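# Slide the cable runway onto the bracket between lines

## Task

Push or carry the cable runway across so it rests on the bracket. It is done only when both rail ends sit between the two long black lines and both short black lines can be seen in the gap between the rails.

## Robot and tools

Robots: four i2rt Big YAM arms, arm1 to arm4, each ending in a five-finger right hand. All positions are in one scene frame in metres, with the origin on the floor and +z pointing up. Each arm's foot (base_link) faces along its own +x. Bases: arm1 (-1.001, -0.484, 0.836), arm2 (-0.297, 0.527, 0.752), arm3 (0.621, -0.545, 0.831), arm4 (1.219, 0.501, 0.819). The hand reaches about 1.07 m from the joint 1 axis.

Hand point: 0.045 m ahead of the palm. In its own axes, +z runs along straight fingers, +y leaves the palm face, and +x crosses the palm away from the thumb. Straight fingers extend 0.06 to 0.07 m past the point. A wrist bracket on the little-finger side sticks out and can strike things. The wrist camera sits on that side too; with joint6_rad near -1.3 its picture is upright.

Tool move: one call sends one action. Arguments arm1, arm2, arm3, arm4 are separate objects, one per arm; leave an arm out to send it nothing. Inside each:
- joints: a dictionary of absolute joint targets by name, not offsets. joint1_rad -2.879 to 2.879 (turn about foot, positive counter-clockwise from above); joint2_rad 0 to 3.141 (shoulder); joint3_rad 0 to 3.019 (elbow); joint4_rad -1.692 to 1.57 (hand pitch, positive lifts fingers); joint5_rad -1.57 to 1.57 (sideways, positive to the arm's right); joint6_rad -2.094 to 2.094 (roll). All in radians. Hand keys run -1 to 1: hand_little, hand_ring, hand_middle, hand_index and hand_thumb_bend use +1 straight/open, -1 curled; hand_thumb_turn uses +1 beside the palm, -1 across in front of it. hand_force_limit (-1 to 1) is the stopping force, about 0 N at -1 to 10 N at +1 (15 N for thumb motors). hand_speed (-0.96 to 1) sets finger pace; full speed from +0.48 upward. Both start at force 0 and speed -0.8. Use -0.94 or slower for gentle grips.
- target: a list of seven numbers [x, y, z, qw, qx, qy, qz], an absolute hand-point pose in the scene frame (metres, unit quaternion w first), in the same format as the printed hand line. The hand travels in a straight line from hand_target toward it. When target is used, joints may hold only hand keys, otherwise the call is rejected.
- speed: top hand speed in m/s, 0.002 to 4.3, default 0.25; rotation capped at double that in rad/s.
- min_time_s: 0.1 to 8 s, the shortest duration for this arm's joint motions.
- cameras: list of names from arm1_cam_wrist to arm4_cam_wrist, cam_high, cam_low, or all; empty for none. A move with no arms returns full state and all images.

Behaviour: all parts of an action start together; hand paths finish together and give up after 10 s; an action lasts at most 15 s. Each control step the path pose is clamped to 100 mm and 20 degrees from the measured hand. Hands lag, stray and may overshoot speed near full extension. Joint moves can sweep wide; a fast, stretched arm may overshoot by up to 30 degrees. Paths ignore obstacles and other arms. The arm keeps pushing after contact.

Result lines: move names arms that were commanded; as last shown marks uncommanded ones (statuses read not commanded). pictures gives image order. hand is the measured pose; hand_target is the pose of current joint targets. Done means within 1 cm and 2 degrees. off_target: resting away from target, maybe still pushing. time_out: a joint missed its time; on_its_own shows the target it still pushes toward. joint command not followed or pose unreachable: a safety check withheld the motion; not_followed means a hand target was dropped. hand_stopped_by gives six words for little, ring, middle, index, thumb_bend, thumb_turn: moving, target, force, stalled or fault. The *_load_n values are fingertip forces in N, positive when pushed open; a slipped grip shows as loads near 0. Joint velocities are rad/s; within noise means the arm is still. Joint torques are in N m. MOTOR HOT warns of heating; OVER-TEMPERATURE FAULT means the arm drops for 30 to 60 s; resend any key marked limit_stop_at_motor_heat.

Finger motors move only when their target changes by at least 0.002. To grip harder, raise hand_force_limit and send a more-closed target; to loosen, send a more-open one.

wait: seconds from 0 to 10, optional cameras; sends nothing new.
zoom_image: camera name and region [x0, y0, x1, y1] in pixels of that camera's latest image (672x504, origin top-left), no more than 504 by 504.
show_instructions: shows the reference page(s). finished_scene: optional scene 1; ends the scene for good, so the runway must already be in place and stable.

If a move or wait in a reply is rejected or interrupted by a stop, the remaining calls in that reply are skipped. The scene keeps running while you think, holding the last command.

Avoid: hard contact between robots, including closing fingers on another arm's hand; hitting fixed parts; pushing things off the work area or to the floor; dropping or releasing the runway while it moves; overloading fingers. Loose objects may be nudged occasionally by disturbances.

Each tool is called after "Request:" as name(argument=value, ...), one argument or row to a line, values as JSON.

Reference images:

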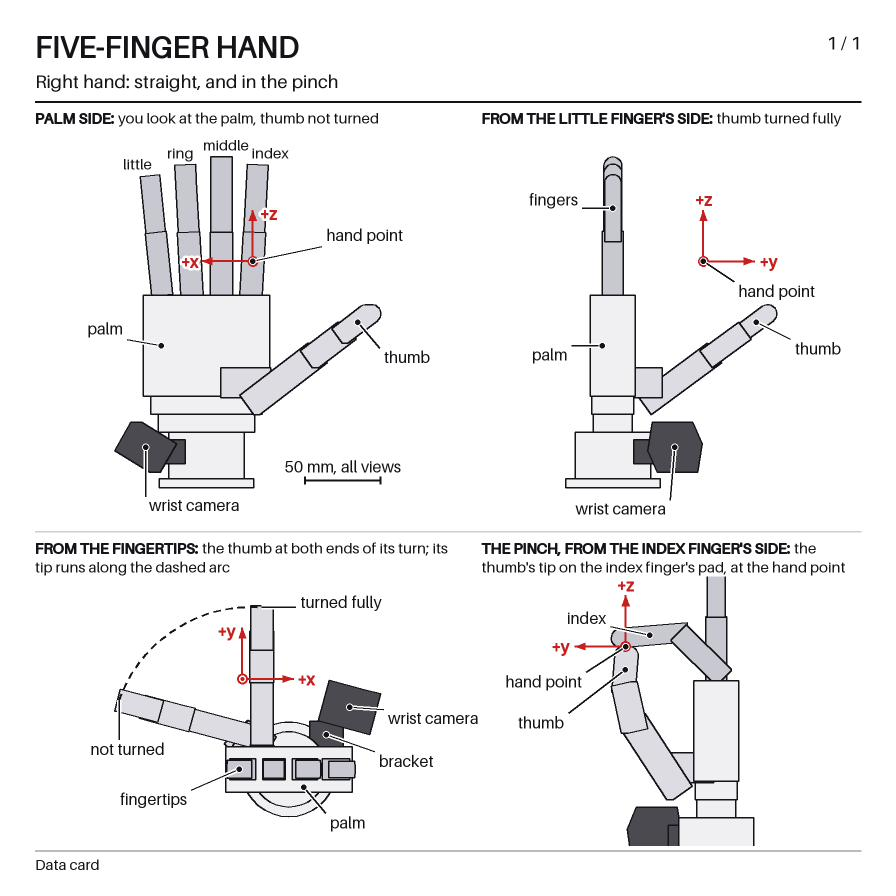

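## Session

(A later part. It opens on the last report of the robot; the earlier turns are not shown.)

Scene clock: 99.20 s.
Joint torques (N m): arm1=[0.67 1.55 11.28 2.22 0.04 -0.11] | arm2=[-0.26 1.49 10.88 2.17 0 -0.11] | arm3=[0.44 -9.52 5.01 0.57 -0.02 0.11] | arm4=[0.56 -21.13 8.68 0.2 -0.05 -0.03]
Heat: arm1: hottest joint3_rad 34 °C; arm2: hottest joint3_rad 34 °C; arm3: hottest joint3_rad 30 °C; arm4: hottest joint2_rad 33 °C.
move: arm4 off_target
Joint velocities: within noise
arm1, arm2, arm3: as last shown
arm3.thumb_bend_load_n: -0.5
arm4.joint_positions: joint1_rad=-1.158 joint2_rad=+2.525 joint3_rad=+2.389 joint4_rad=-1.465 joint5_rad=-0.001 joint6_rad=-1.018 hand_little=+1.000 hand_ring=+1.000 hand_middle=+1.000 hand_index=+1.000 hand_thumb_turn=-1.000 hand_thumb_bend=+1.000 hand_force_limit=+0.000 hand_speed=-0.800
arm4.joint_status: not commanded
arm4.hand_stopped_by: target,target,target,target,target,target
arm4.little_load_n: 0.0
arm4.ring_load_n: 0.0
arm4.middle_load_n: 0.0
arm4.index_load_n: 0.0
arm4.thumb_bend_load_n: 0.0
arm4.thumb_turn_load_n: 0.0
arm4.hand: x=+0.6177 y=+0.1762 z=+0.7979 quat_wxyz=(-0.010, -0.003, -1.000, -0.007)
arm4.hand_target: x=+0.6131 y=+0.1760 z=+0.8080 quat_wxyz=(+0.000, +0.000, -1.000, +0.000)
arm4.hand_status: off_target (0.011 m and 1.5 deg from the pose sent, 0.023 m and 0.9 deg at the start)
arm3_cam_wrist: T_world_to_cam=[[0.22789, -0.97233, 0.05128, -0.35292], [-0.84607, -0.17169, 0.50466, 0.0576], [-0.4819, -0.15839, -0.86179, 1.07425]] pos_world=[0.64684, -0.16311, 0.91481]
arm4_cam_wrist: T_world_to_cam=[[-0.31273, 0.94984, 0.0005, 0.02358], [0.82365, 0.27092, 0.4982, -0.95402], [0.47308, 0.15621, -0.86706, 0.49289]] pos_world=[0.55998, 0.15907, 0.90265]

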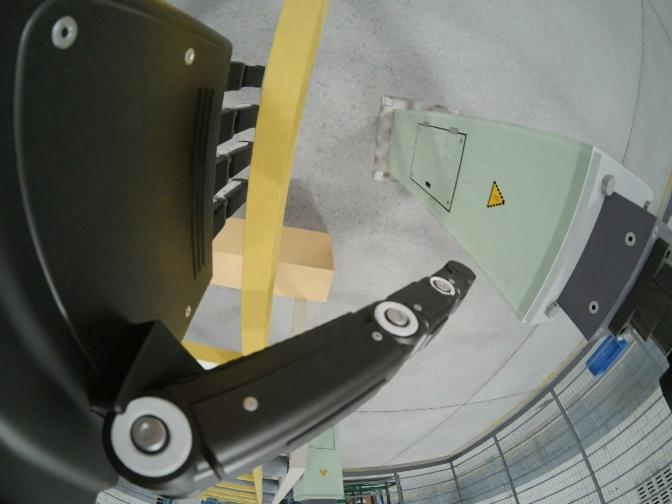

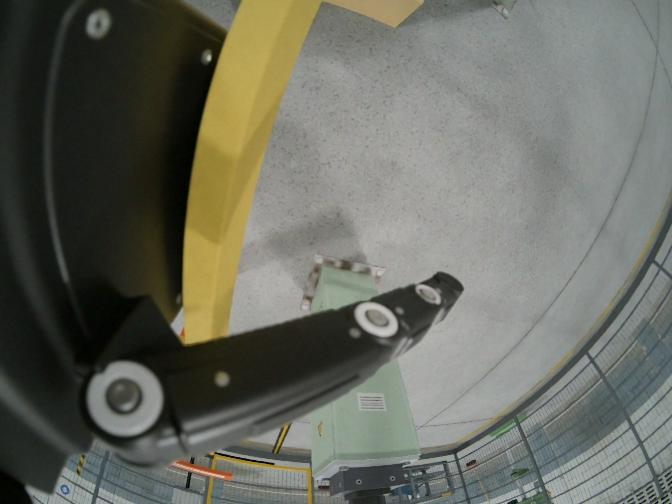

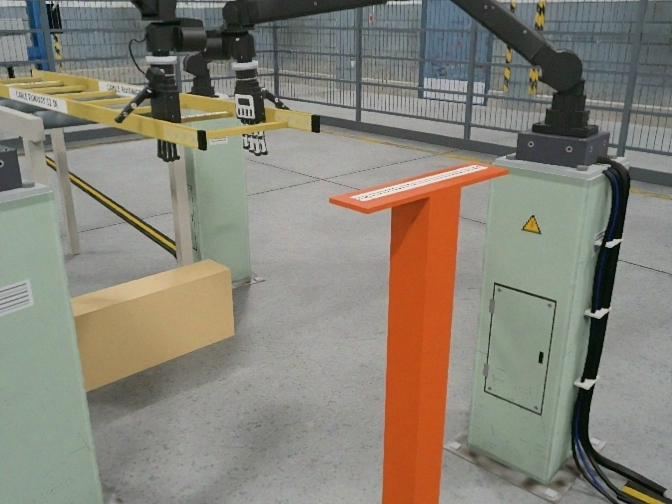

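Request:
move(
  arm4={"target": [0.613, 0.167, 0.818, 0, 0, -1, 0], "speed": 0.1},
  cameras=["arm3_cam_wrist", "arm4_cam_wrist", "cam_low"],
)

Request:
zoom_image(
  camera="arm4_cam_wrist",
  region=[180, 0, 360, 180],
)

Request:
zoom_image(
  camera="cam_low",
  region=[100, 40, 340, 180],
)

Scene clock: 102.20 s.
Joint torques (N m): arm1=[0.79 1.67 11.25 2.21 0.05 -0.11] | arm2=[0.21 1.61 10.71 2.04 -0.01 -0.09] | arm3=[0.62 -9.64 4.98 0.59 -0.03 0.12] | arm4=[1.32 -20.19 13.18 -0.95 -0.01 0.07]
Heat: arm1: hottest joint3_rad 35 °C; arm2: hottest joint3_rad 34 °C; arm3: hottest joint3_rad 30 °C; arm4: hottest joint2_rad 33 °C.
move: arm4 off_target
Joint velocities: within noise
arm1, arm2, arm3: as last shown
arm3.thumb_bend_load_n: 0.0
arm4.joint_positions: joint1_rad=-1.158 joint2_rad=+2.525 joint3_rad=+2.389 joint4_rad=-1.478 joint5_rad=-0.002 joint6_rad=-1.018 hand_little=+1.000 hand_ring=+1.000 hand_middle=+1.000 hand_index=+1.000 hand_thumb_turn=-1.000 hand_thumb_bend=+1.000 hand_force_limit=+0.000 hand_speed=-0.800
arm4.joint_status: not commanded
arm4.hand_stopped_by: target,target,target,target,target,target
arm4.little_load_n: 0.0
arm4.ring_load_n: 0.0
arm4.middle_load_n: 0.0
arm4.index_load_n: 0.0
arm4.thumb_bend_load_n: 0.0
arm4.thumb_turn_load_n: 0.0
arm4.hand: x=+0.6207 y=+0.1778 z=+0.7987 quat_wxyz=(-0.016, -0.003, -1.000, -0.010)
arm4.hand_target: x=+0.6136 y=+0.1674 z=+0.8181 quat_wxyz=(+0.000, +0.000, -1.000, +0.000)
arm4.hand_status: off_target (0.023 m and 2.2 deg from the pose sent, 0.023 m and 1.5 deg at the start)
arm3_cam_wrist: T_world_to_cam=[[0.22789, -0.97233, 0.05128, -0.35292], [-0.84607, -0.17169, 0.50466, 0.0576], [-0.4819, -0.15839, -0.86179, 1.07425]] pos_world=[0.64684, -0.16311, 0.91481]
arm4_cam_wrist: T_world_to_cam=[[-0.31267, 0.94986, 0.00221, 0.02165], [0.81798, 0.26807, 0.50896, -0.96188], [0.48285, 0.16094, -0.86079, 0.47994]] pos_world=[0.56183, 0.16005, 0.90264]

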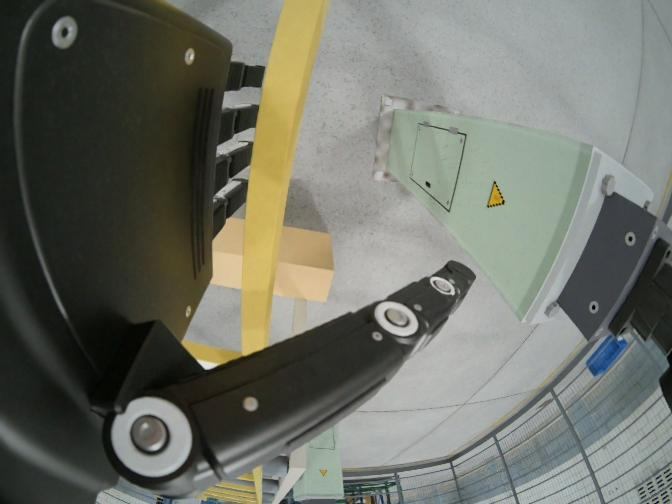

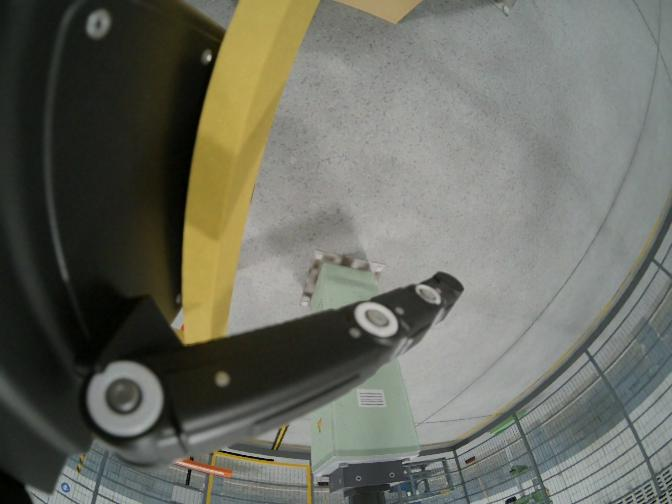

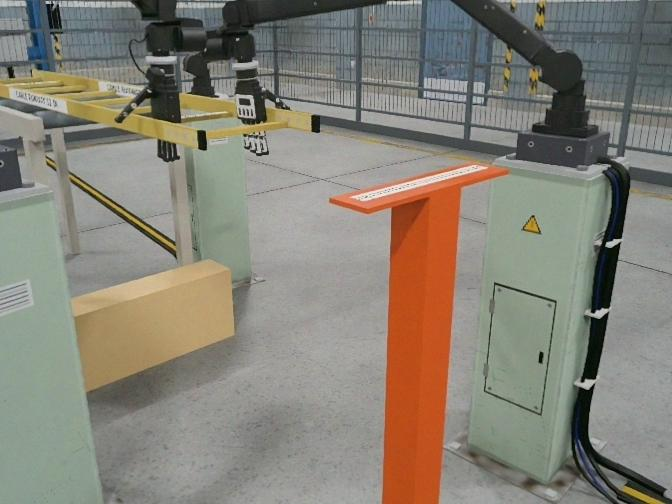

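Scaled by 2.800 from the camera's image (finer frame: 960x720).

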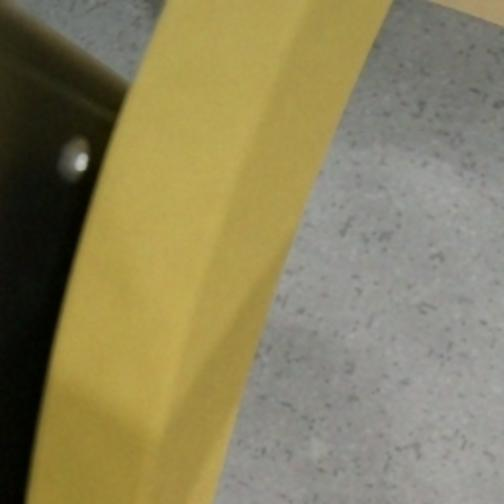

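Scaled by 2.100 from the camera's image (finer frame: 960x720).

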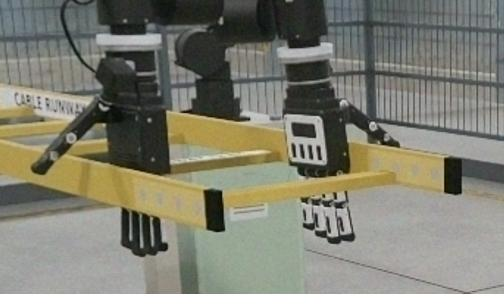

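Request:
move(
  arm4={"target": [0.613, 0.168, 0.832, 0, 0, -1, 0], "speed": 0.1},
  cameras=["arm4_cam_wrist", "cam_low"],
)

Request:
zoom_image(
  camera="arm4_cam_wrist",
  region=[180, 0, 360, 180],
)

Scene clock: 104.93 s.
Joint torques (N m): arm1=[1.08 1.44 11.17 2.26 0.04 -0.12] | arm2=[1.14 1.55 10.36 2.11 0.07 -0.11] | arm3=[0.21 -9.99 4.94 0.47 0.01 0.09] | arm4=[1.08 -21.01 14.35 -1.13 0.01 0.06]
Heat: arm1: hottest joint3_rad 35 °C; arm2: hottest joint3_rad 34 °C; arm3: hottest joint3_rad 30 °C; arm4: hottest joint2_rad 33 °C.
move: arm4 off_target
Joint velocities: within noise
arm1, arm2, arm3: as last shown
arm4.joint_positions: joint1_rad=-1.157 joint2_rad=+2.525 joint3_rad=+2.389 joint4_rad=-1.501 joint5_rad=-0.003 joint6_rad=-1.018 hand_little=+1.000 hand_ring=+1.000 hand_middle=+1.000 hand_index=+1.000 hand_thumb_turn=-1.000 hand_thumb_bend=+1.000 hand_force_limit=+0.000 hand_speed=-0.800
arm4.joint_status: not commanded
arm4.hand_stopped_by: target,target,target,target,target,target
arm4.little_load_n: 0.0
arm4.ring_load_n: 0.0
arm4.middle_load_n: 0.0
arm4.index_load_n: 0.0
arm4.thumb_bend_load_n: -0.5
arm4.thumb_turn_load_n: 0.0
arm4.hand: x=+0.6265 y=+0.1799 z=+0.8003 quat_wxyz=(-0.026, -0.002, -1.000, -0.016)
arm4.hand_target: x=+0.6145 y=+0.1687 z=+0.8322 quat_wxyz=(+0.000, +0.000, -1.000, +0.000)
arm4.hand_status: off_target (0.036 m and 3.5 deg from the pose sent, 0.036 m and 2.2 deg at the start)
arm4_cam_wrist: T_world_to_cam=[[-0.31406, 0.94938, 0.00667, 0.01884], [0.80725, 0.26333, 0.5282, -0.97579], [0.49971, 0.17127, -0.84909, 0.45641]] pos_world=[0.56555, 0.1609, 0.90282]

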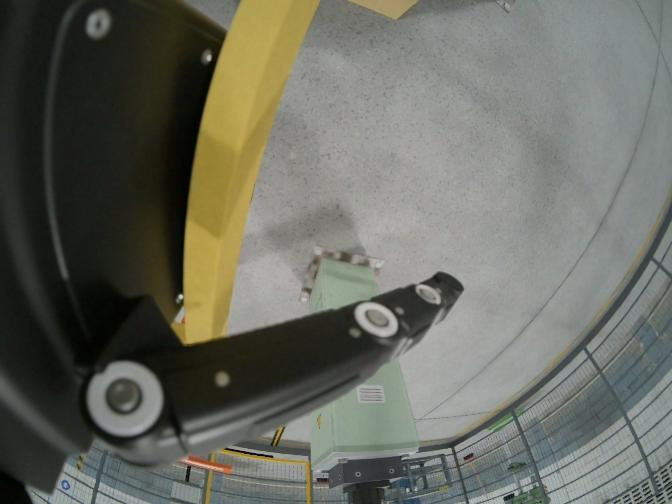

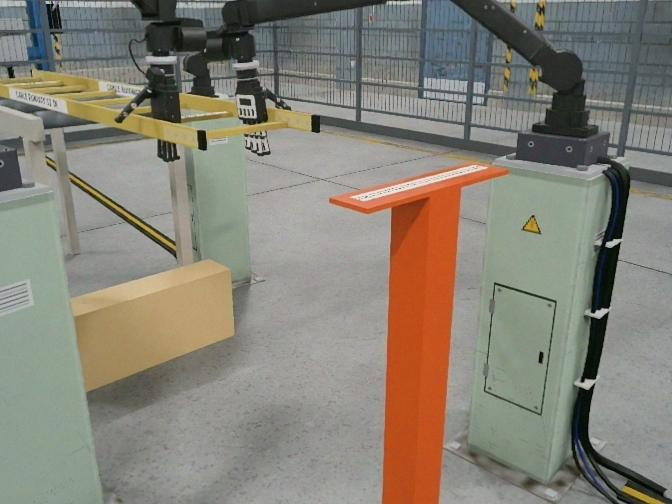

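Scaled by 2.800 from the camera's image (finer frame: 960x720).

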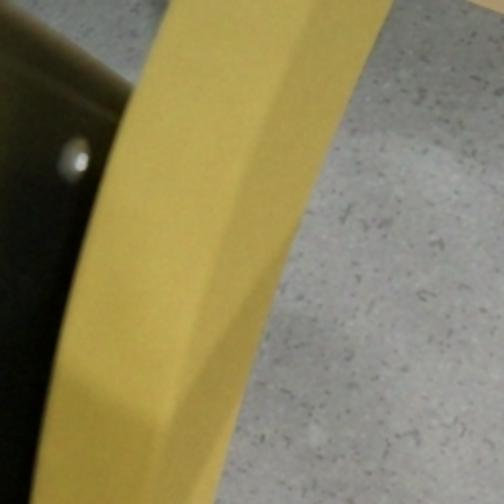

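Request:
move(
  arm4={"target": [0.613, 0.15, 0.875, 0, 0, -1, 0], "speed": 0.1},
)

Request:
move(
  arm4={"target": [0.613, 0.168, 0.825, 0, 0, -1, 0], "speed": 0.1},
  cameras=["arm4_cam_wrist", "cam_low"],
)

Request:
zoom_image(
  camera="arm4_cam_wrist",
  region=[180, 0, 360, 180],
)

Scene clock: 107.63 s.
Joint torques (N m): arm1=[1.03 1.67 11.26 2.21 0.05 -0.08] | arm2=[0.15 1.08 10.63 2.07 -0.03 -0.12] | arm3=[0.21 -9.99 4.96 0.44 -0.06 0.12] | arm4=[1.26 -19.6 13.45 -0.9 0.04 0.16]
Heat: arm1: hottest joint3_rad 35 °C; arm2: hottest joint3_rad 34 °C; arm3: hottest joint3_rad 30 °C; arm4: hottest joint2_rad 33 °C.
move: arm4 off_target
Joint velocities: within noise
arm1, arm2, arm3: as last shown
arm1.thumb_bend_load_n: 0.5
arm2.little_load_n: 0.5
arm4.joint_positions: joint1_rad=-1.138 joint2_rad=+2.559 joint3_rad=+2.631 joint4_rad=-1.664 joint5_rad=-0.003 joint6_rad=-1.010 hand_little=+1.000 hand_ring=+1.000 hand_middle=+1.000 hand_index=+1.000 hand_thumb_turn=-1.000 hand_thumb_bend=+1.000 hand_force_limit=+0.000 hand_speed=-0.800
arm4.joint_status: not commanded
arm4.hand_stopped_by: target,target,target,target,target,target
arm4.little_load_n: 0.0
arm4.ring_load_n: 0.0
arm4.middle_load_n: 0.0
arm4.index_load_n: 0.5
arm4.thumb_bend_load_n: 0.0
arm4.thumb_turn_load_n: 0.0
arm4.hand: x=+0.6169 y=+0.1580 z=+0.8645 quat_wxyz=(-0.007, +0.003, -1.000, -0.004)
arm4.hand_target: x=+0.6136 y=+0.1504 z=+0.8750 quat_wxyz=(+0.005, +0.000, -1.000, +0.003)
arm4.hand_status: off_target (0.014 m and 1.0 deg from the pose sent, 0.082 m and 3.5 deg at the start; a joint's target at an end of its range on 26 of 45 steps)
pictures: none

Scene clock: 109.07 s.
Joint torques (N m): arm1=[0.5 1.73 11.19 2.19 0.03 -0.1] | arm2=[0.79 2.14 10.61 2.22 0 -0.17] | arm3=[0.38 -9.7 4.98 0.64 -0.04 0.08] | arm4=[0.32 -21.13 8.65 0.2 0.05 -0.03]
Heat: arm1: hottest joint3_rad 35 °C; arm2: hottest joint3_rad 34 °C; arm3: hottest joint3_rad 30 °C; arm4: hottest joint2_rad 33 °C.
move: arm4 off_target
Joint velocities: within noise
arm1, arm2, arm3: as last shown
arm1.ring_load_n: -0.5
arm1.thumb_bend_load_n: 0.0
arm1.thumb_turn_load_n: 0.5
arm2.little_load_n: 0.0
arm2.index_load_n: -0.5
arm4.joint_positions: joint1_rad=-1.146 joint2_rad=+2.537 joint3_rad=+2.458 joint4_rad=-1.522 joint5_rad=-0.003 joint6_rad=-1.010 hand_little=+1.000 hand_ring=+1.000 hand_middle=+1.000 hand_index=+1.000 hand_thumb_turn=-1.000 hand_thumb_bend=+1.000 hand_force_limit=+0.000 hand_speed=-0.800
arm4.joint_status: not commanded
arm4.hand_stopped_by: target,target,target,target,target,target
arm4.little_load_n: 0.0
arm4.ring_load_n: 0.0
arm4.middle_load_n: 0.0
arm4.index_load_n: 0.0
arm4.thumb_bend_load_n: 0.0
arm4.thumb_turn_load_n: 0.0
arm4.hand: x=+0.6189 y=+0.1660 z=+0.8150 quat_wxyz=(-0.011, -0.001, -1.000, -0.007)
arm4.hand_target: x=+0.6132 y=+0.1681 z=+0.8251 quat_wxyz=(+0.000, +0.000, -1.000, +0.000)
arm4.hand_status: off_target (0.012 m and 1.5 deg from the pose sent, 0.041 m and 1.0 deg at the start)
arm4_cam_wrist: T_world_to_cam=[[-0.31626, 0.94867, -0.00146, 0.03759], [0.8221, 0.27484, 0.49861, -0.96081], [0.47342, 0.15649, -0.86682, 0.50821]] pos_world=[0.56117, 0.14888, 0.91965]

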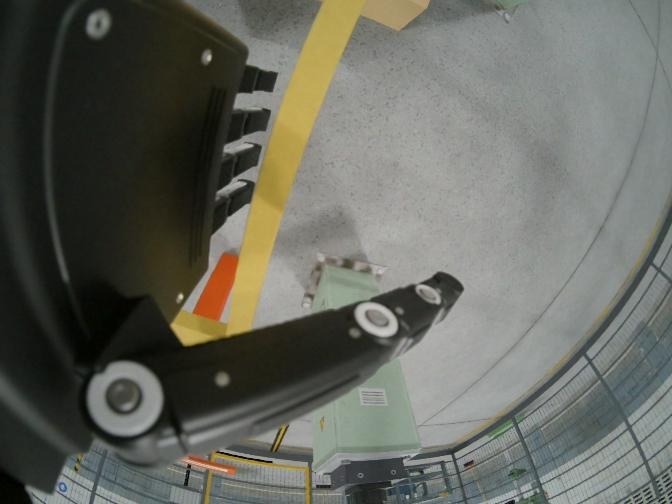

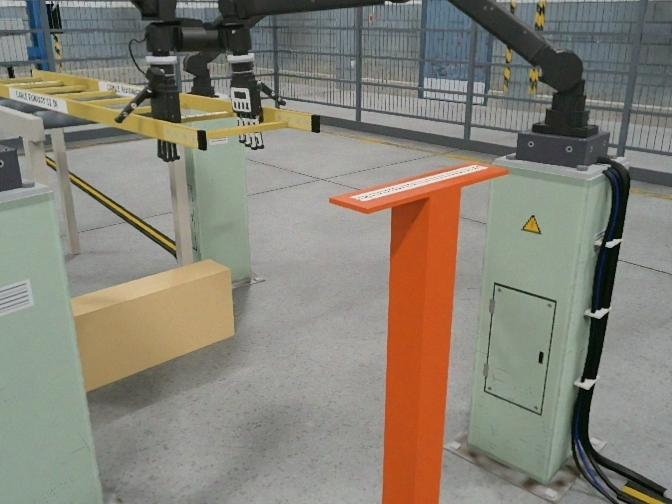

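Scaled by 2.800 from the camera's image (finer frame: 960x720).

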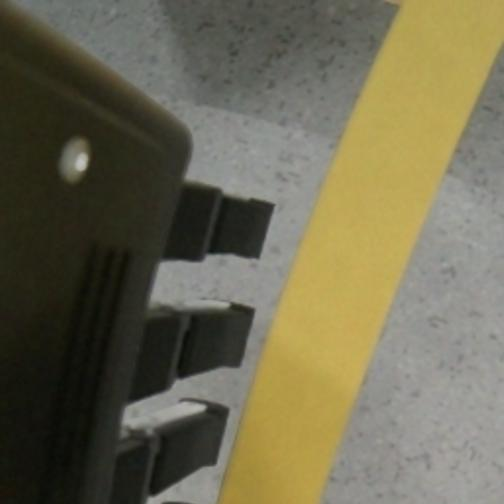

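Request:
move(
  arm3={"joints": {"hand_little": -0.35, "hand_ring": -0.35, "hand_middle": -0.35, "hand_index": -0.35, "hand_force_limit": -0.7, "hand_speed": -0.88}},
  arm4={"joints": {"hand_little": -0.35, "hand_ring": -0.35, "hand_middle": -0.35, "hand_index": -0.35, "hand_force_limit": -0.7, "hand_speed": -0.88}},
  cameras=["arm3_cam_wrist", "arm4_cam_wrist", "cam_low"],
)

Request:
zoom_image(
  camera="cam_low",
  region=[100, 40, 340, 180],
)

Scene clock: 115.13 s.
Joint torques (N m): arm1=[0.97 1.61 11.19 2.25 0.04 -0.1] | arm2=[0.5 1.26 10.62 2.09 -0.01 -0.11] | arm3=[0.38 -10.99 5.03 -0.01 -0.03 0.08] | arm4=[0.26 -21.19 9.09 -0.03 0.19 -0.02]
Heat: arm1: hottest joint3_rad 35 °C; arm2: hottest joint3_rad 34 °C; arm3: hottest joint3_rad 29 °C; arm4: hottest joint2_rad 34 °C.
move: arm3 off_target; arm4 off_target
Joint velocities: within noise
arm1, arm2: as last shown
arm1.ring_load_n: 0.0
arm1.thumb_turn_load_n: 0.0
arm2.index_load_n: 0.0
arm3.joint_positions: joint1_rad=-0.117 joint2_rad=+1.694 joint3_rad=+0.981 joint4_rad=-0.866 joint5_rad=-0.002 joint6_rad=-0.006 hand_little=-0.237 hand_ring=-0.203 hand_middle=-0.248 hand_index=-0.225 hand_thumb_turn=-1.000 hand_thumb_bend=+1.000 hand_force_limit=-0.700 hand_speed=-0.880
arm3.joint_status: hand_little off_target (ended at -0.237, target -0.350); hand_ring off_target (ended at -0.203, target -0.350); hand_middle off_target (ended at -0.248, target -0.350); hand_index off_target (ended at -0.225, target -0.350); the others done
arm3.hand_stopped_by: force,force,force,force,target,target
arm3.little_load_n: 0.0
arm3.ring_load_n: 0.0
arm3.middle_load_n: 1.5
arm3.index_load_n: 0.0
arm3.thumb_bend_load_n: 0.0
arm3.thumb_turn_load_n: 0.0
arm3.hand: x=+0.5887 y=-0.1836 z=+0.8102 quat_wxyz=(+0.006, +1.000, +0.006, -0.001)
arm3.hand_target: x=+0.5900 y=-0.1810 z=+0.8151 quat_wxyz=(+0.000, +1.000, +0.000, +0.000)
arm3.hand_status: not commanded
arm4.joint_positions: joint1_rad=-1.146 joint2_rad=+2.537 joint3_rad=+2.454 joint4_rad=-1.516 joint5_rad=-0.006 joint6_rad=-1.010 hand_little=-0.237 hand_ring=-0.214 hand_middle=-0.191 hand_index=-0.148 hand_thumb_turn=-1.000 hand_thumb_bend=+1.000 hand_force_limit=-0.700 hand_speed=-0.880
arm4.joint_status: hand_little off_target (ended at -0.237, target -0.350); hand_ring off_target (ended at -0.214, target -0.350); hand_middle off_target (ended at -0.191, target -0.350); hand_index off_target (ended at -0.148, target -0.350); the others done
arm4.hand_stopped_by: force,force,force,force,target,target
arm4.little_load_n: 1.5
arm4.ring_load_n: 0.5
arm4.middle_load_n: 0.0
arm4.index_load_n: 0.0
arm4.thumb_bend_load_n: 0.0
arm4.thumb_turn_load_n: 0.0
arm4.hand: x=+0.6190 y=+0.1653 z=+0.8134 quat_wxyz=(-0.011, -0.001, -1.000, -0.005)
arm4.hand_target: x=+0.6131 y=+0.1680 z=+0.8251 quat_wxyz=(+0.000, +0.000, -1.000, +0.000)
arm4.hand_status: not commanded
arm3_cam_wrist: T_world_to_cam=[[0.22791, -0.97219, 0.0539, -0.35426], [-0.84606, -0.17033, 0.50514, 0.06088], [-0.48191, -0.16073, -0.86135, 1.06781]] pos_world=[0.64684, -0.16241, 0.90811]
arm4_cam_wrist: T_world_to_cam=[[-0.31618, 0.94868, -0.00511, 0.04125], [0.82185, 0.27659, 0.49806, -0.95952], [0.47392, 0.15328, -0.86713, 0.50735]] pos_world=[0.56117, 0.14849, 0.91805]

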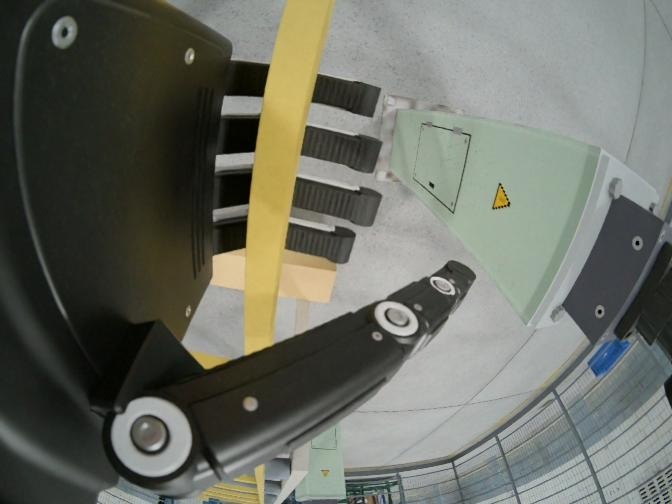

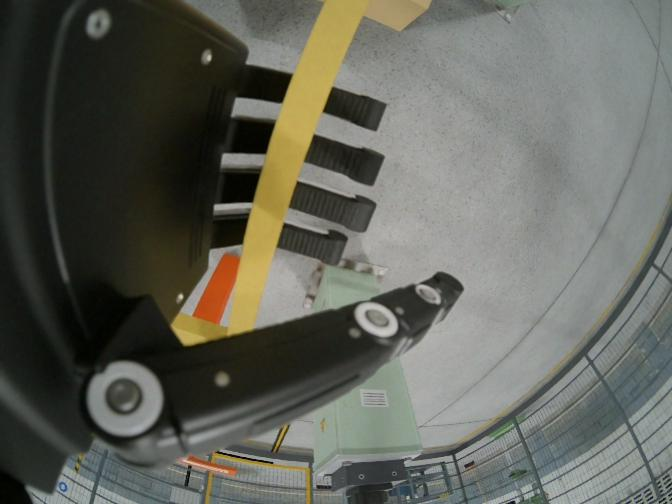

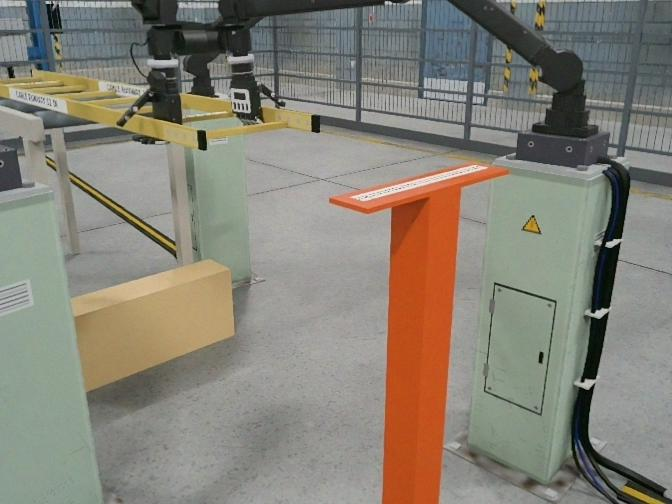

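Scaled by 2.100 from the camera's image (finer frame: 960x720).

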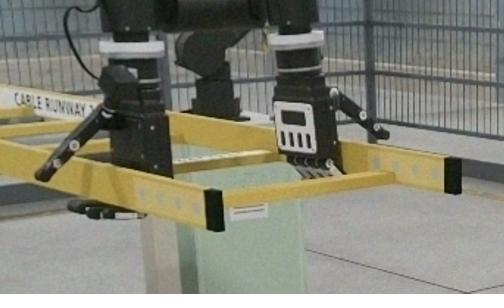

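Request:
move(
  arm3={"joints": {"hand_thumb_bend": -0.5, "hand_force_limit": -0.7, "hand_speed": -0.88}},
  arm4={"target": [0.613, 0.182, 0.825, 0, 0, -1, 0], "speed": 0.05},
  cameras=["arm3_cam_wrist", "arm4_cam_wrist", "cam_low"],
)

Request:
zoom_image(
  camera="cam_low",
  region=[100, 40, 340, 180],
)

Scene clock: 123.73 s.
Joint torques (N m): arm1=[0.73 1.55 11.26 2.3 0.04 -0.11] | arm2=[0.15 1.44 10.35 2.18 0.04 -0.12] | arm3=[0.5 -10.93 5.08 -0.08 -0.04 0.08] | arm4=[-0.73 -21.6 8.46 -0.02 0.19 -0.11]
Heat: arm1: hottest joint3_rad 35 °C; arm2: hottest joint3_rad 35 °C; arm3: hottest joint3_rad 29 °C; arm4: hottest joint2_rad 34 °C.
move: arm3 off_target; arm4 off_target
Joint velocities: within noise
arm1, arm2: as last shown
arm1.middle_load_n: -0.5
arm3.joint_positions: joint1_rad=-0.117 joint2_rad=+1.694 joint3_rad=+0.981 joint4_rad=-0.866 joint5_rad=-0.002 joint6_rad=-0.006 hand_little=-0.237 hand_ring=-0.203 hand_middle=-0.247 hand_index=-0.225 hand_thumb_turn=-1.000 hand_thumb_bend=+0.185 hand_force_limit=-0.700 hand_speed=-0.880
arm3.joint_status: hand_thumb_bend off_target (ended at +0.185, target -0.500); the others done
arm3.hand_stopped_by: force,force,force,force,force,target
arm3.little_load_n: 0.5
arm3.ring_load_n: 0.0
arm3.middle_load_n: 3.0
arm3.index_load_n: 0.0
arm3.thumb_bend_load_n: 2.5
arm3.thumb_turn_load_n: 0.5
arm3.hand: x=+0.5887 y=-0.1836 z=+0.8102 quat_wxyz=(+0.006, +1.000, +0.006, -0.001)
arm3.hand_target: x=+0.5900 y=-0.1810 z=+0.8151 quat_wxyz=(+0.000, +1.000, +0.000, +0.000)
arm3.hand_status: not commanded
arm4.joint_positions: joint1_rad=-1.149 joint2_rad=+2.510 joint3_rad=+2.391 joint4_rad=-1.483 joint5_rad=-0.006 joint6_rad=-1.017 hand_little=-0.237 hand_ring=-0.214 hand_middle=-0.191 hand_index=-0.148 hand_thumb_turn=-1.000 hand_thumb_bend=+1.000 hand_force_limit=-0.700 hand_speed=-0.880
arm4.joint_status: not commanded
arm4.hand_stopped_by: force,force,force,force,target,target
arm4.little_load_n: 0.0
arm4.ring_load_n: 0.0
arm4.middle_load_n: 0.0
arm4.index_load_n: 0.5
arm4.thumb_bend_load_n: 0.0
arm4.thumb_turn_load_n: 0.0
arm4.hand: x=+0.6228 y=+0.1710 z=+0.8097 quat_wxyz=(-0.012, +0.001, -1.000, -0.005)
arm4.hand_target: x=+0.6132 y=+0.1821 z=+0.8248 quat_wxyz=(+0.000, +0.000, -1.000, +0.000)
arm4.hand_status: off_target (0.021 m and 1.5 deg from the pose sent, 0.021 m and 1.4 deg at the start)
arm3_cam_wrist: T_world_to_cam=[[0.22791, -0.97219, 0.0539, -0.35426], [-0.84606, -0.17033, 0.50514, 0.06088], [-0.48191, -0.16073, -0.86135, 1.06781]] pos_world=[0.64684, -0.16241, 0.90811]
arm4_cam_wrist: T_world_to_cam=[[-0.31983, 0.94747, -0.00455, 0.03901], [0.82005, 0.27921, 0.49956, -0.96291], [0.47459, 0.15605, -0.86627, 0.49989]] pos_world=[0.56487, 0.15389, 0.91425]

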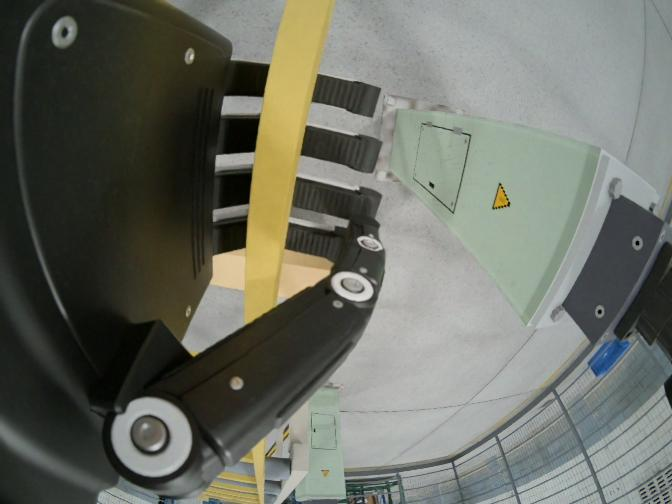

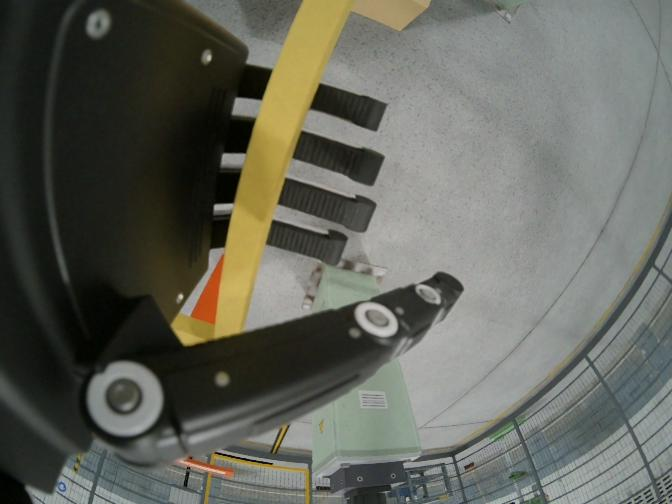

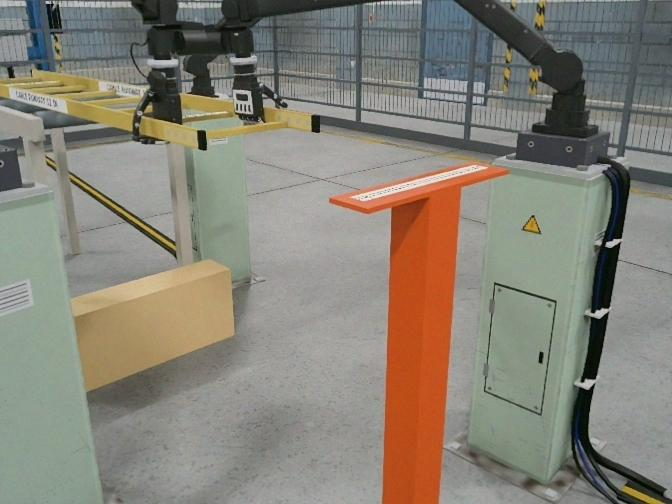

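Scaled by 2.100 from the camera's image (finer frame: 960x720).

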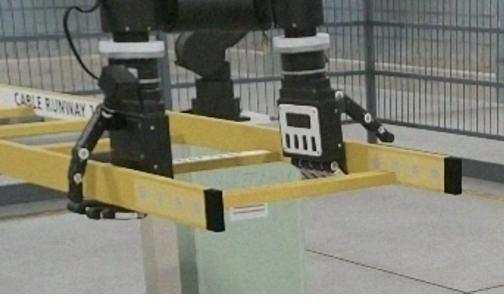

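Request:
move(
  arm3={"joints": {"hand_little": 0.3, "hand_ring": 0.3, "hand_middle": 0.3, "hand_index": 0.3, "hand_thumb_bend": 0.6, "hand_speed": -0.8}, "target": [0.595, -0.192, 0.822, 0, -1, 0, 0], "speed": 0.1},
  arm4={"joints": {"hand_little": 0.3, "hand_ring": 0.3, "hand_middle": 0.3, "hand_index": 0.3, "hand_speed": -0.8}},
  cameras=["arm3_cam_wrist", "arm4_cam_wrist", "cam_low"],
)

Request:
zoom_image(
  camera="arm3_cam_wrist",
  region=[180, 0, 400, 220],
)

Request:
zoom_image(
  camera="arm4_cam_wrist",
  region=[180, 0, 400, 220],
)

Scene clock: 132.53 s.
Joint torques (N m): arm1=[0.73 1.44 11.25 2.33 0.03 -0.1] | arm2=[0.91 2.37 10.55 2.15 0.05 -0.11] | arm3=[-0.56 -10.64 4.77 -0.47 -0.03 -0.02] | arm4=[-0.03 -21.3 8.44 -0.06 0.17 -0.07]
Heat: arm1: hottest joint3_rad 35 °C; arm2: hottest joint3_rad 35 °C; arm3: hottest joint3_rad 29 °C; arm4: hottest joint2_rad 35 °C.
move: arm3 done; arm4 done
Joint velocities: within noise
arm1.joint_positions: joint1_rad=-0.179 joint2_rad=+0.616 joint3_rad=+1.343 joint4_rad=-1.162 joint5_rad=+0.207 joint6_rad=-0.998 hand_little=+1.000 hand_ring=+1.000 hand_middle=+1.000 hand_index=+1.000 hand_thumb_turn=+1.000 hand_thumb_bend=+1.000 hand_force_limit=+0.000 hand_speed=-0.800
arm1.joint_status: not commanded
arm1.hand_stopped_by: target,target,target,target,target,target
arm1.little_load_n: 0.0
arm1.ring_load_n: -0.5
arm1.middle_load_n: 0.0
arm1.index_load_n: 0.0
arm1.thumb_bend_load_n: 0.0
arm1.thumb_turn_load_n: 0.0
arm1.hand: x=-0.8576 y=-0.2730 z=+1.3336 quat_wxyz=(-0.370, +0.808, +0.230, +0.397)
arm1.hand_target: x=-0.8580 y=-0.2742 z=+1.3434 quat_wxyz=(-0.378, +0.803, +0.227, +0.402)
arm1.hand_status: not commanded
arm2.joint_positions: joint1_rad=-0.281 joint2_rad=+0.626 joint3_rad=+1.356 joint4_rad=-1.179 joint5_rad=+0.124 joint6_rad=-1.343 hand_little=+1.000 hand_ring=+1.000 hand_middle=+1.000 hand_index=+1.000 hand_thumb_turn=+1.000 hand_thumb_bend=+1.000 hand_force_limit=+0.000 hand_speed=-0.800
arm2.joint_status: not commanded
arm2.hand_stopped_by: target,target,target,target,target,target
arm2.little_load_n: 0.0
arm2.ring_load_n: 0.0
arm2.middle_load_n: 0.0
arm2.index_load_n: 0.0
arm2.thumb_bend_load_n: 0.0
arm2.thumb_turn_load_n: 0.0
arm2.hand: x=-0.4598 y=+0.3157 z=+1.2610 quat_wxyz=(+0.436, +0.366, -0.763, +0.306)
arm2.hand_target: x=-0.4591 y=+0.3172 z=+1.2702 quat_wxyz=(+0.442, +0.363, -0.758, +0.312)
arm2.hand_status: not commanded
arm3.joint_positions: joint1_rad=-0.117 joint2_rad=+1.661 joint3_rad=+0.962 joint4_rad=-0.869 joint5_rad=-0.002 joint6_rad=-0.006 hand_little=+0.300 hand_ring=+0.300 hand_middle=+0.300 hand_index=+0.300 hand_thumb_turn=-1.000 hand_thumb_bend=+0.600 hand_force_limit=-0.700 hand_speed=-0.800
arm3.joint_status: all done
arm3.hand_stopped_by: target,target,target,target,target,target
arm3.little_load_n: 0.0
arm3.ring_load_n: 0.0
arm3.middle_load_n: 0.0
arm3.index_load_n: 0.0
arm3.thumb_bend_load_n: 0.0
arm3.thumb_turn_load_n: 0.0
arm3.hand: x=+0.5888 y=-0.1894 z=+0.8170 quat_wxyz=(+0.001, +1.000, +0.006, -0.001)
arm3.hand_target: x=+0.5948 y=-0.1920 z=+0.8219 quat_wxyz=(+0.000, +1.000, +0.000, +0.000)
arm3.hand_status: done (0.008 m and 0.7 deg from the pose sent, 0.016 m and 1.0 deg at the start)
arm4.joint_positions: joint1_rad=-1.158 joint2_rad=+2.505 joint3_rad=+2.391 joint4_rad=-1.483 joint5_rad=-0.006 joint6_rad=-1.021 hand_little=+0.300 hand_ring=+0.300 hand_middle=+0.300 hand_index=+0.300 hand_thumb_turn=-1.000 hand_thumb_bend=+1.000 hand_force_limit=-0.700 hand_speed=-0.800
arm4.joint_status: all done
arm4.hand_stopped_by: target,target,target,target,target,target
arm4.little_load_n: 0.0
arm4.ring_load_n: 0.0
arm4.middle_load_n: 0.0
arm4.index_load_n: 0.0
arm4.thumb_bend_load_n: 0.0
arm4.thumb_turn_load_n: 0.0
arm4.hand: x=+0.6193 y=+0.1758 z=+0.8127 quat_wxyz=(-0.010, -0.001, -1.000, -0.004)
arm4.hand_target: x=+0.6132 y=+0.1820 z=+0.8249 quat_wxyz=(+0.000, +0.000, -1.000, +0.000)
arm4.hand_status: not commanded
arm3_cam_wrist: T_world_to_cam=[[0.22791, -0.97272, 0.04315, -0.3516], [-0.84605, -0.17591, 0.50325, 0.05694], [-0.48193, -0.1512, -0.86306, 1.07595]] pos_world=[0.64684, -0.16931, 0.91513]
arm4_cam_wrist: T_world_to_cam=[[-0.31554, 0.9489, -0.00537, 0.03109], [0.82331, 0.27658, 0.49565, -0.96125], [0.47181, 0.15198, -0.8685, 0.5077]] pos_world=[0.56168, 0.1592, 0.91755]

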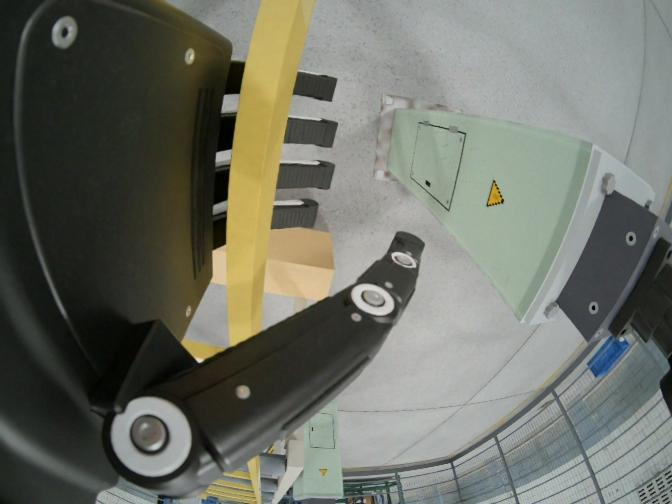

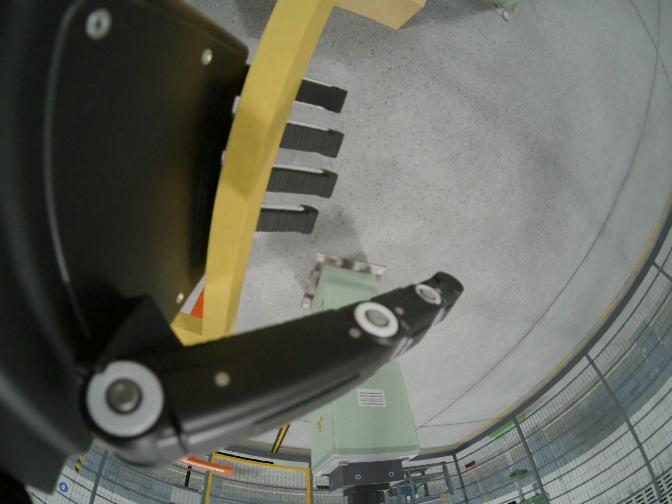

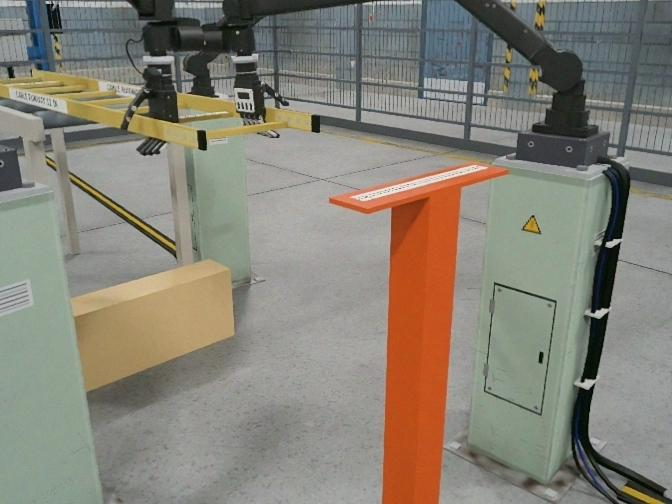

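Scaled by 2.291 from the camera's image (finer frame: 960x720).

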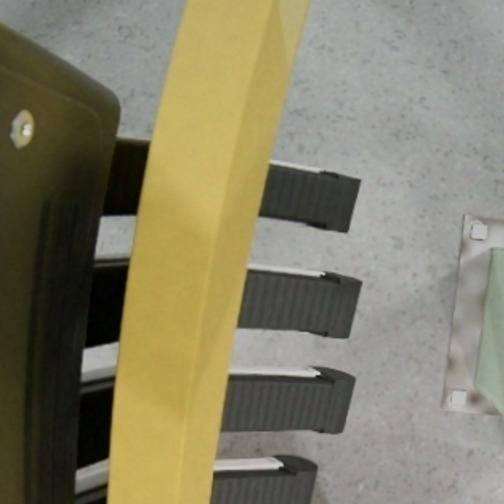

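Scaled by 2.291 from the camera's image (finer frame: 960x720).

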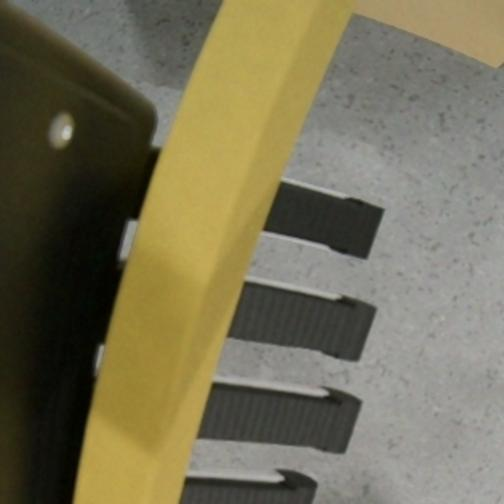

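Request:
move(
  arm3={"joints": {"hand_thumb_bend": -0.6, "hand_force_limit": -0.6, "hand_speed": -0.85}},
  arm4={"joints": {"hand_thumb_bend": -0.6, "hand_force_limit": -0.6, "hand_speed": -0.85}},
  cameras=["arm3_cam_wrist", "arm4_cam_wrist", "cam_low"],
)

Request:
zoom_image(
  camera="arm3_cam_wrist",
  region=[180, 0, 480, 300],
)

Request:
zoom_image(
  camera="arm4_cam_wrist",
  region=[180, 0, 480, 300],
)

Scene clock: 141.40 s.
Joint torques (N m): arm1=[0.97 1.67 11.21 2.24 0.05 -0.11] | arm2=[1.03 1.44 10.69 2 0 -0.17] | arm3=[-0.5 -10.75 4.89 -0.38 -0.04 0] | arm4=[-0.09 -21.3 8.47 -0.03 0.14 -0.08]
Heat: arm1: hottest joint3_rad 35 °C; arm2: hottest joint3_rad 35 °C; arm3: hottest joint3_rad 29 °C; arm4: hottest joint2_rad 35 °C.
move: arm3 off_target; arm4 off_target
Joint velocities: within noise
arm1, arm2: as last shown
arm1.ring_load_n: 0.0
arm3.joint_positions: joint1_rad=-0.117 joint2_rad=+1.661 joint3_rad=+0.959 joint4_rad=-0.870 joint5_rad=-0.002 joint6_rad=-0.008 hand_little=+0.300 hand_ring=+0.300 hand_middle=+0.300 hand_index=+0.300 hand_thumb_turn=-1.000 hand_thumb_bend=-0.444 hand_force_limit=-0.600 hand_speed=-0.850
arm3.joint_status: hand_thumb_bend off_target (ended at -0.444, target -0.600); the others done
arm3.hand_stopped_by: target,target,target,target,force,target
arm3.little_load_n: 1.0
arm3.ring_load_n: 0.0
arm3.middle_load_n: 0.0
arm3.index_load_n: 0.0
arm3.thumb_bend_load_n: 2.0
arm3.thumb_turn_load_n: 0.0
arm3.hand: x=+0.5889 y=-0.1914 z=+0.8164 quat_wxyz=(+0.003, +1.000, +0.006, -0.001)
arm3.hand_target: x=+0.5948 y=-0.1920 z=+0.8219 quat_wxyz=(+0.000, +1.000, +0.000, +0.000)
arm3.hand_status: not commanded
arm4.joint_positions: joint1_rad=-1.158 joint2_rad=+2.505 joint3_rad=+2.391 joint4_rad=-1.483 joint5_rad=-0.005 joint6_rad=-1.021 hand_little=+0.300 hand_ring=+0.300 hand_middle=+0.300 hand_index=+0.300 hand_thumb_turn=-1.000 hand_thumb_bend=-0.510 hand_force_limit=-0.600 hand_speed=-0.850
arm4.joint_status: hand_thumb_bend off_target (ended at -0.510, target -0.600); the others done
arm4.hand_stopped_by: target,target,target,target,force,target
arm4.little_load_n: 0.0
arm4.ring_load_n: 0.0
arm4.middle_load_n: 0.0
arm4.index_load_n: 0.5
arm4.thumb_bend_load_n: 3.0
arm4.thumb_turn_load_n: 0.5
arm4.hand: x=+0.6191 y=+0.1761 z=+0.8128 quat_wxyz=(-0.010, -0.001, -1.000, -0.004)
arm4.hand_target: x=+0.6132 y=+0.1820 z=+0.8250 quat_wxyz=(+0.000, +0.000, -1.000, +0.000)
arm4.hand_status: not commanded
arm3_cam_wrist: T_world_to_cam=[[0.22932, -0.97219, 0.04759, -0.35793], [-0.84583, -0.17484, 0.50398, 0.05649], [-0.48164, -0.15583, -0.8624, 1.07357]] pos_world=[0.64694, -0.17081, 0.91442]
arm4_cam_wrist: T_world_to_cam=[[-0.31517, 0.94902, -0.00496, 0.03015], [0.82356, 0.2761, 0.49549, -0.96109], [0.4716, 0.15208, -0.8686, 0.50793]] pos_world=[0.56148, 0.1595, 0.91755]

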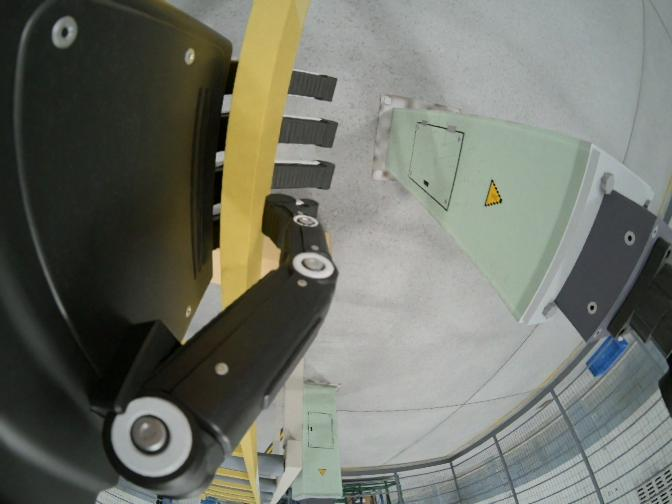

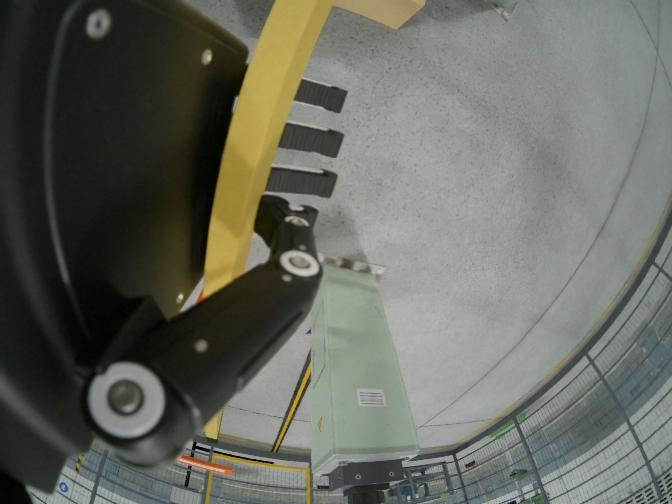

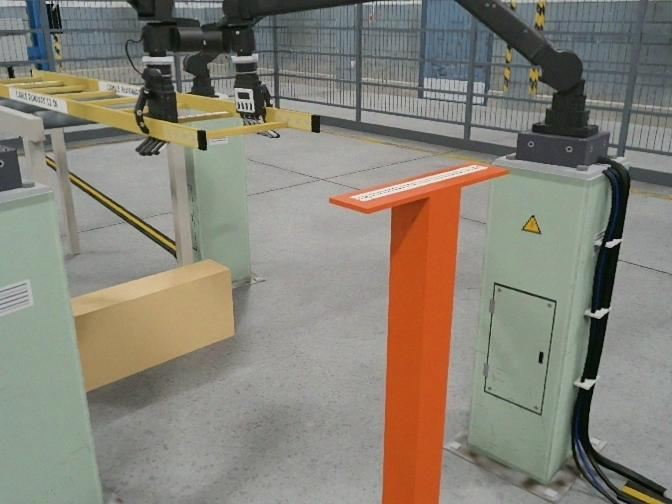

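Scaled by 1.680 from the camera's image (finer frame: 960x720).

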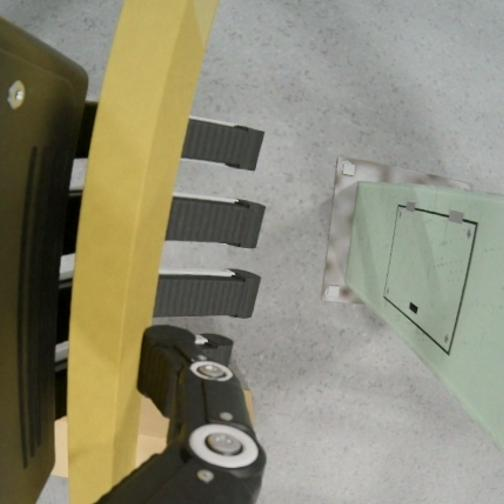

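Scaled by 1.680 from the camera's image (finer frame: 960x720).

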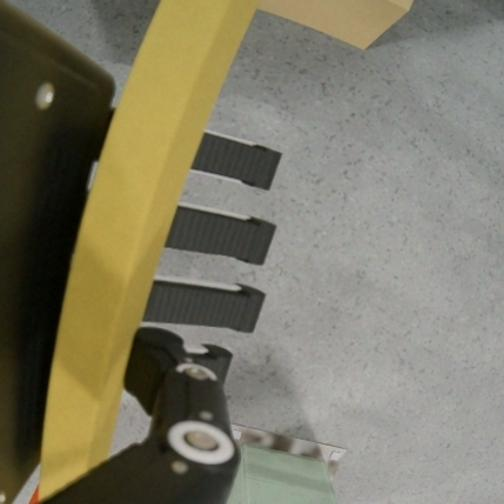

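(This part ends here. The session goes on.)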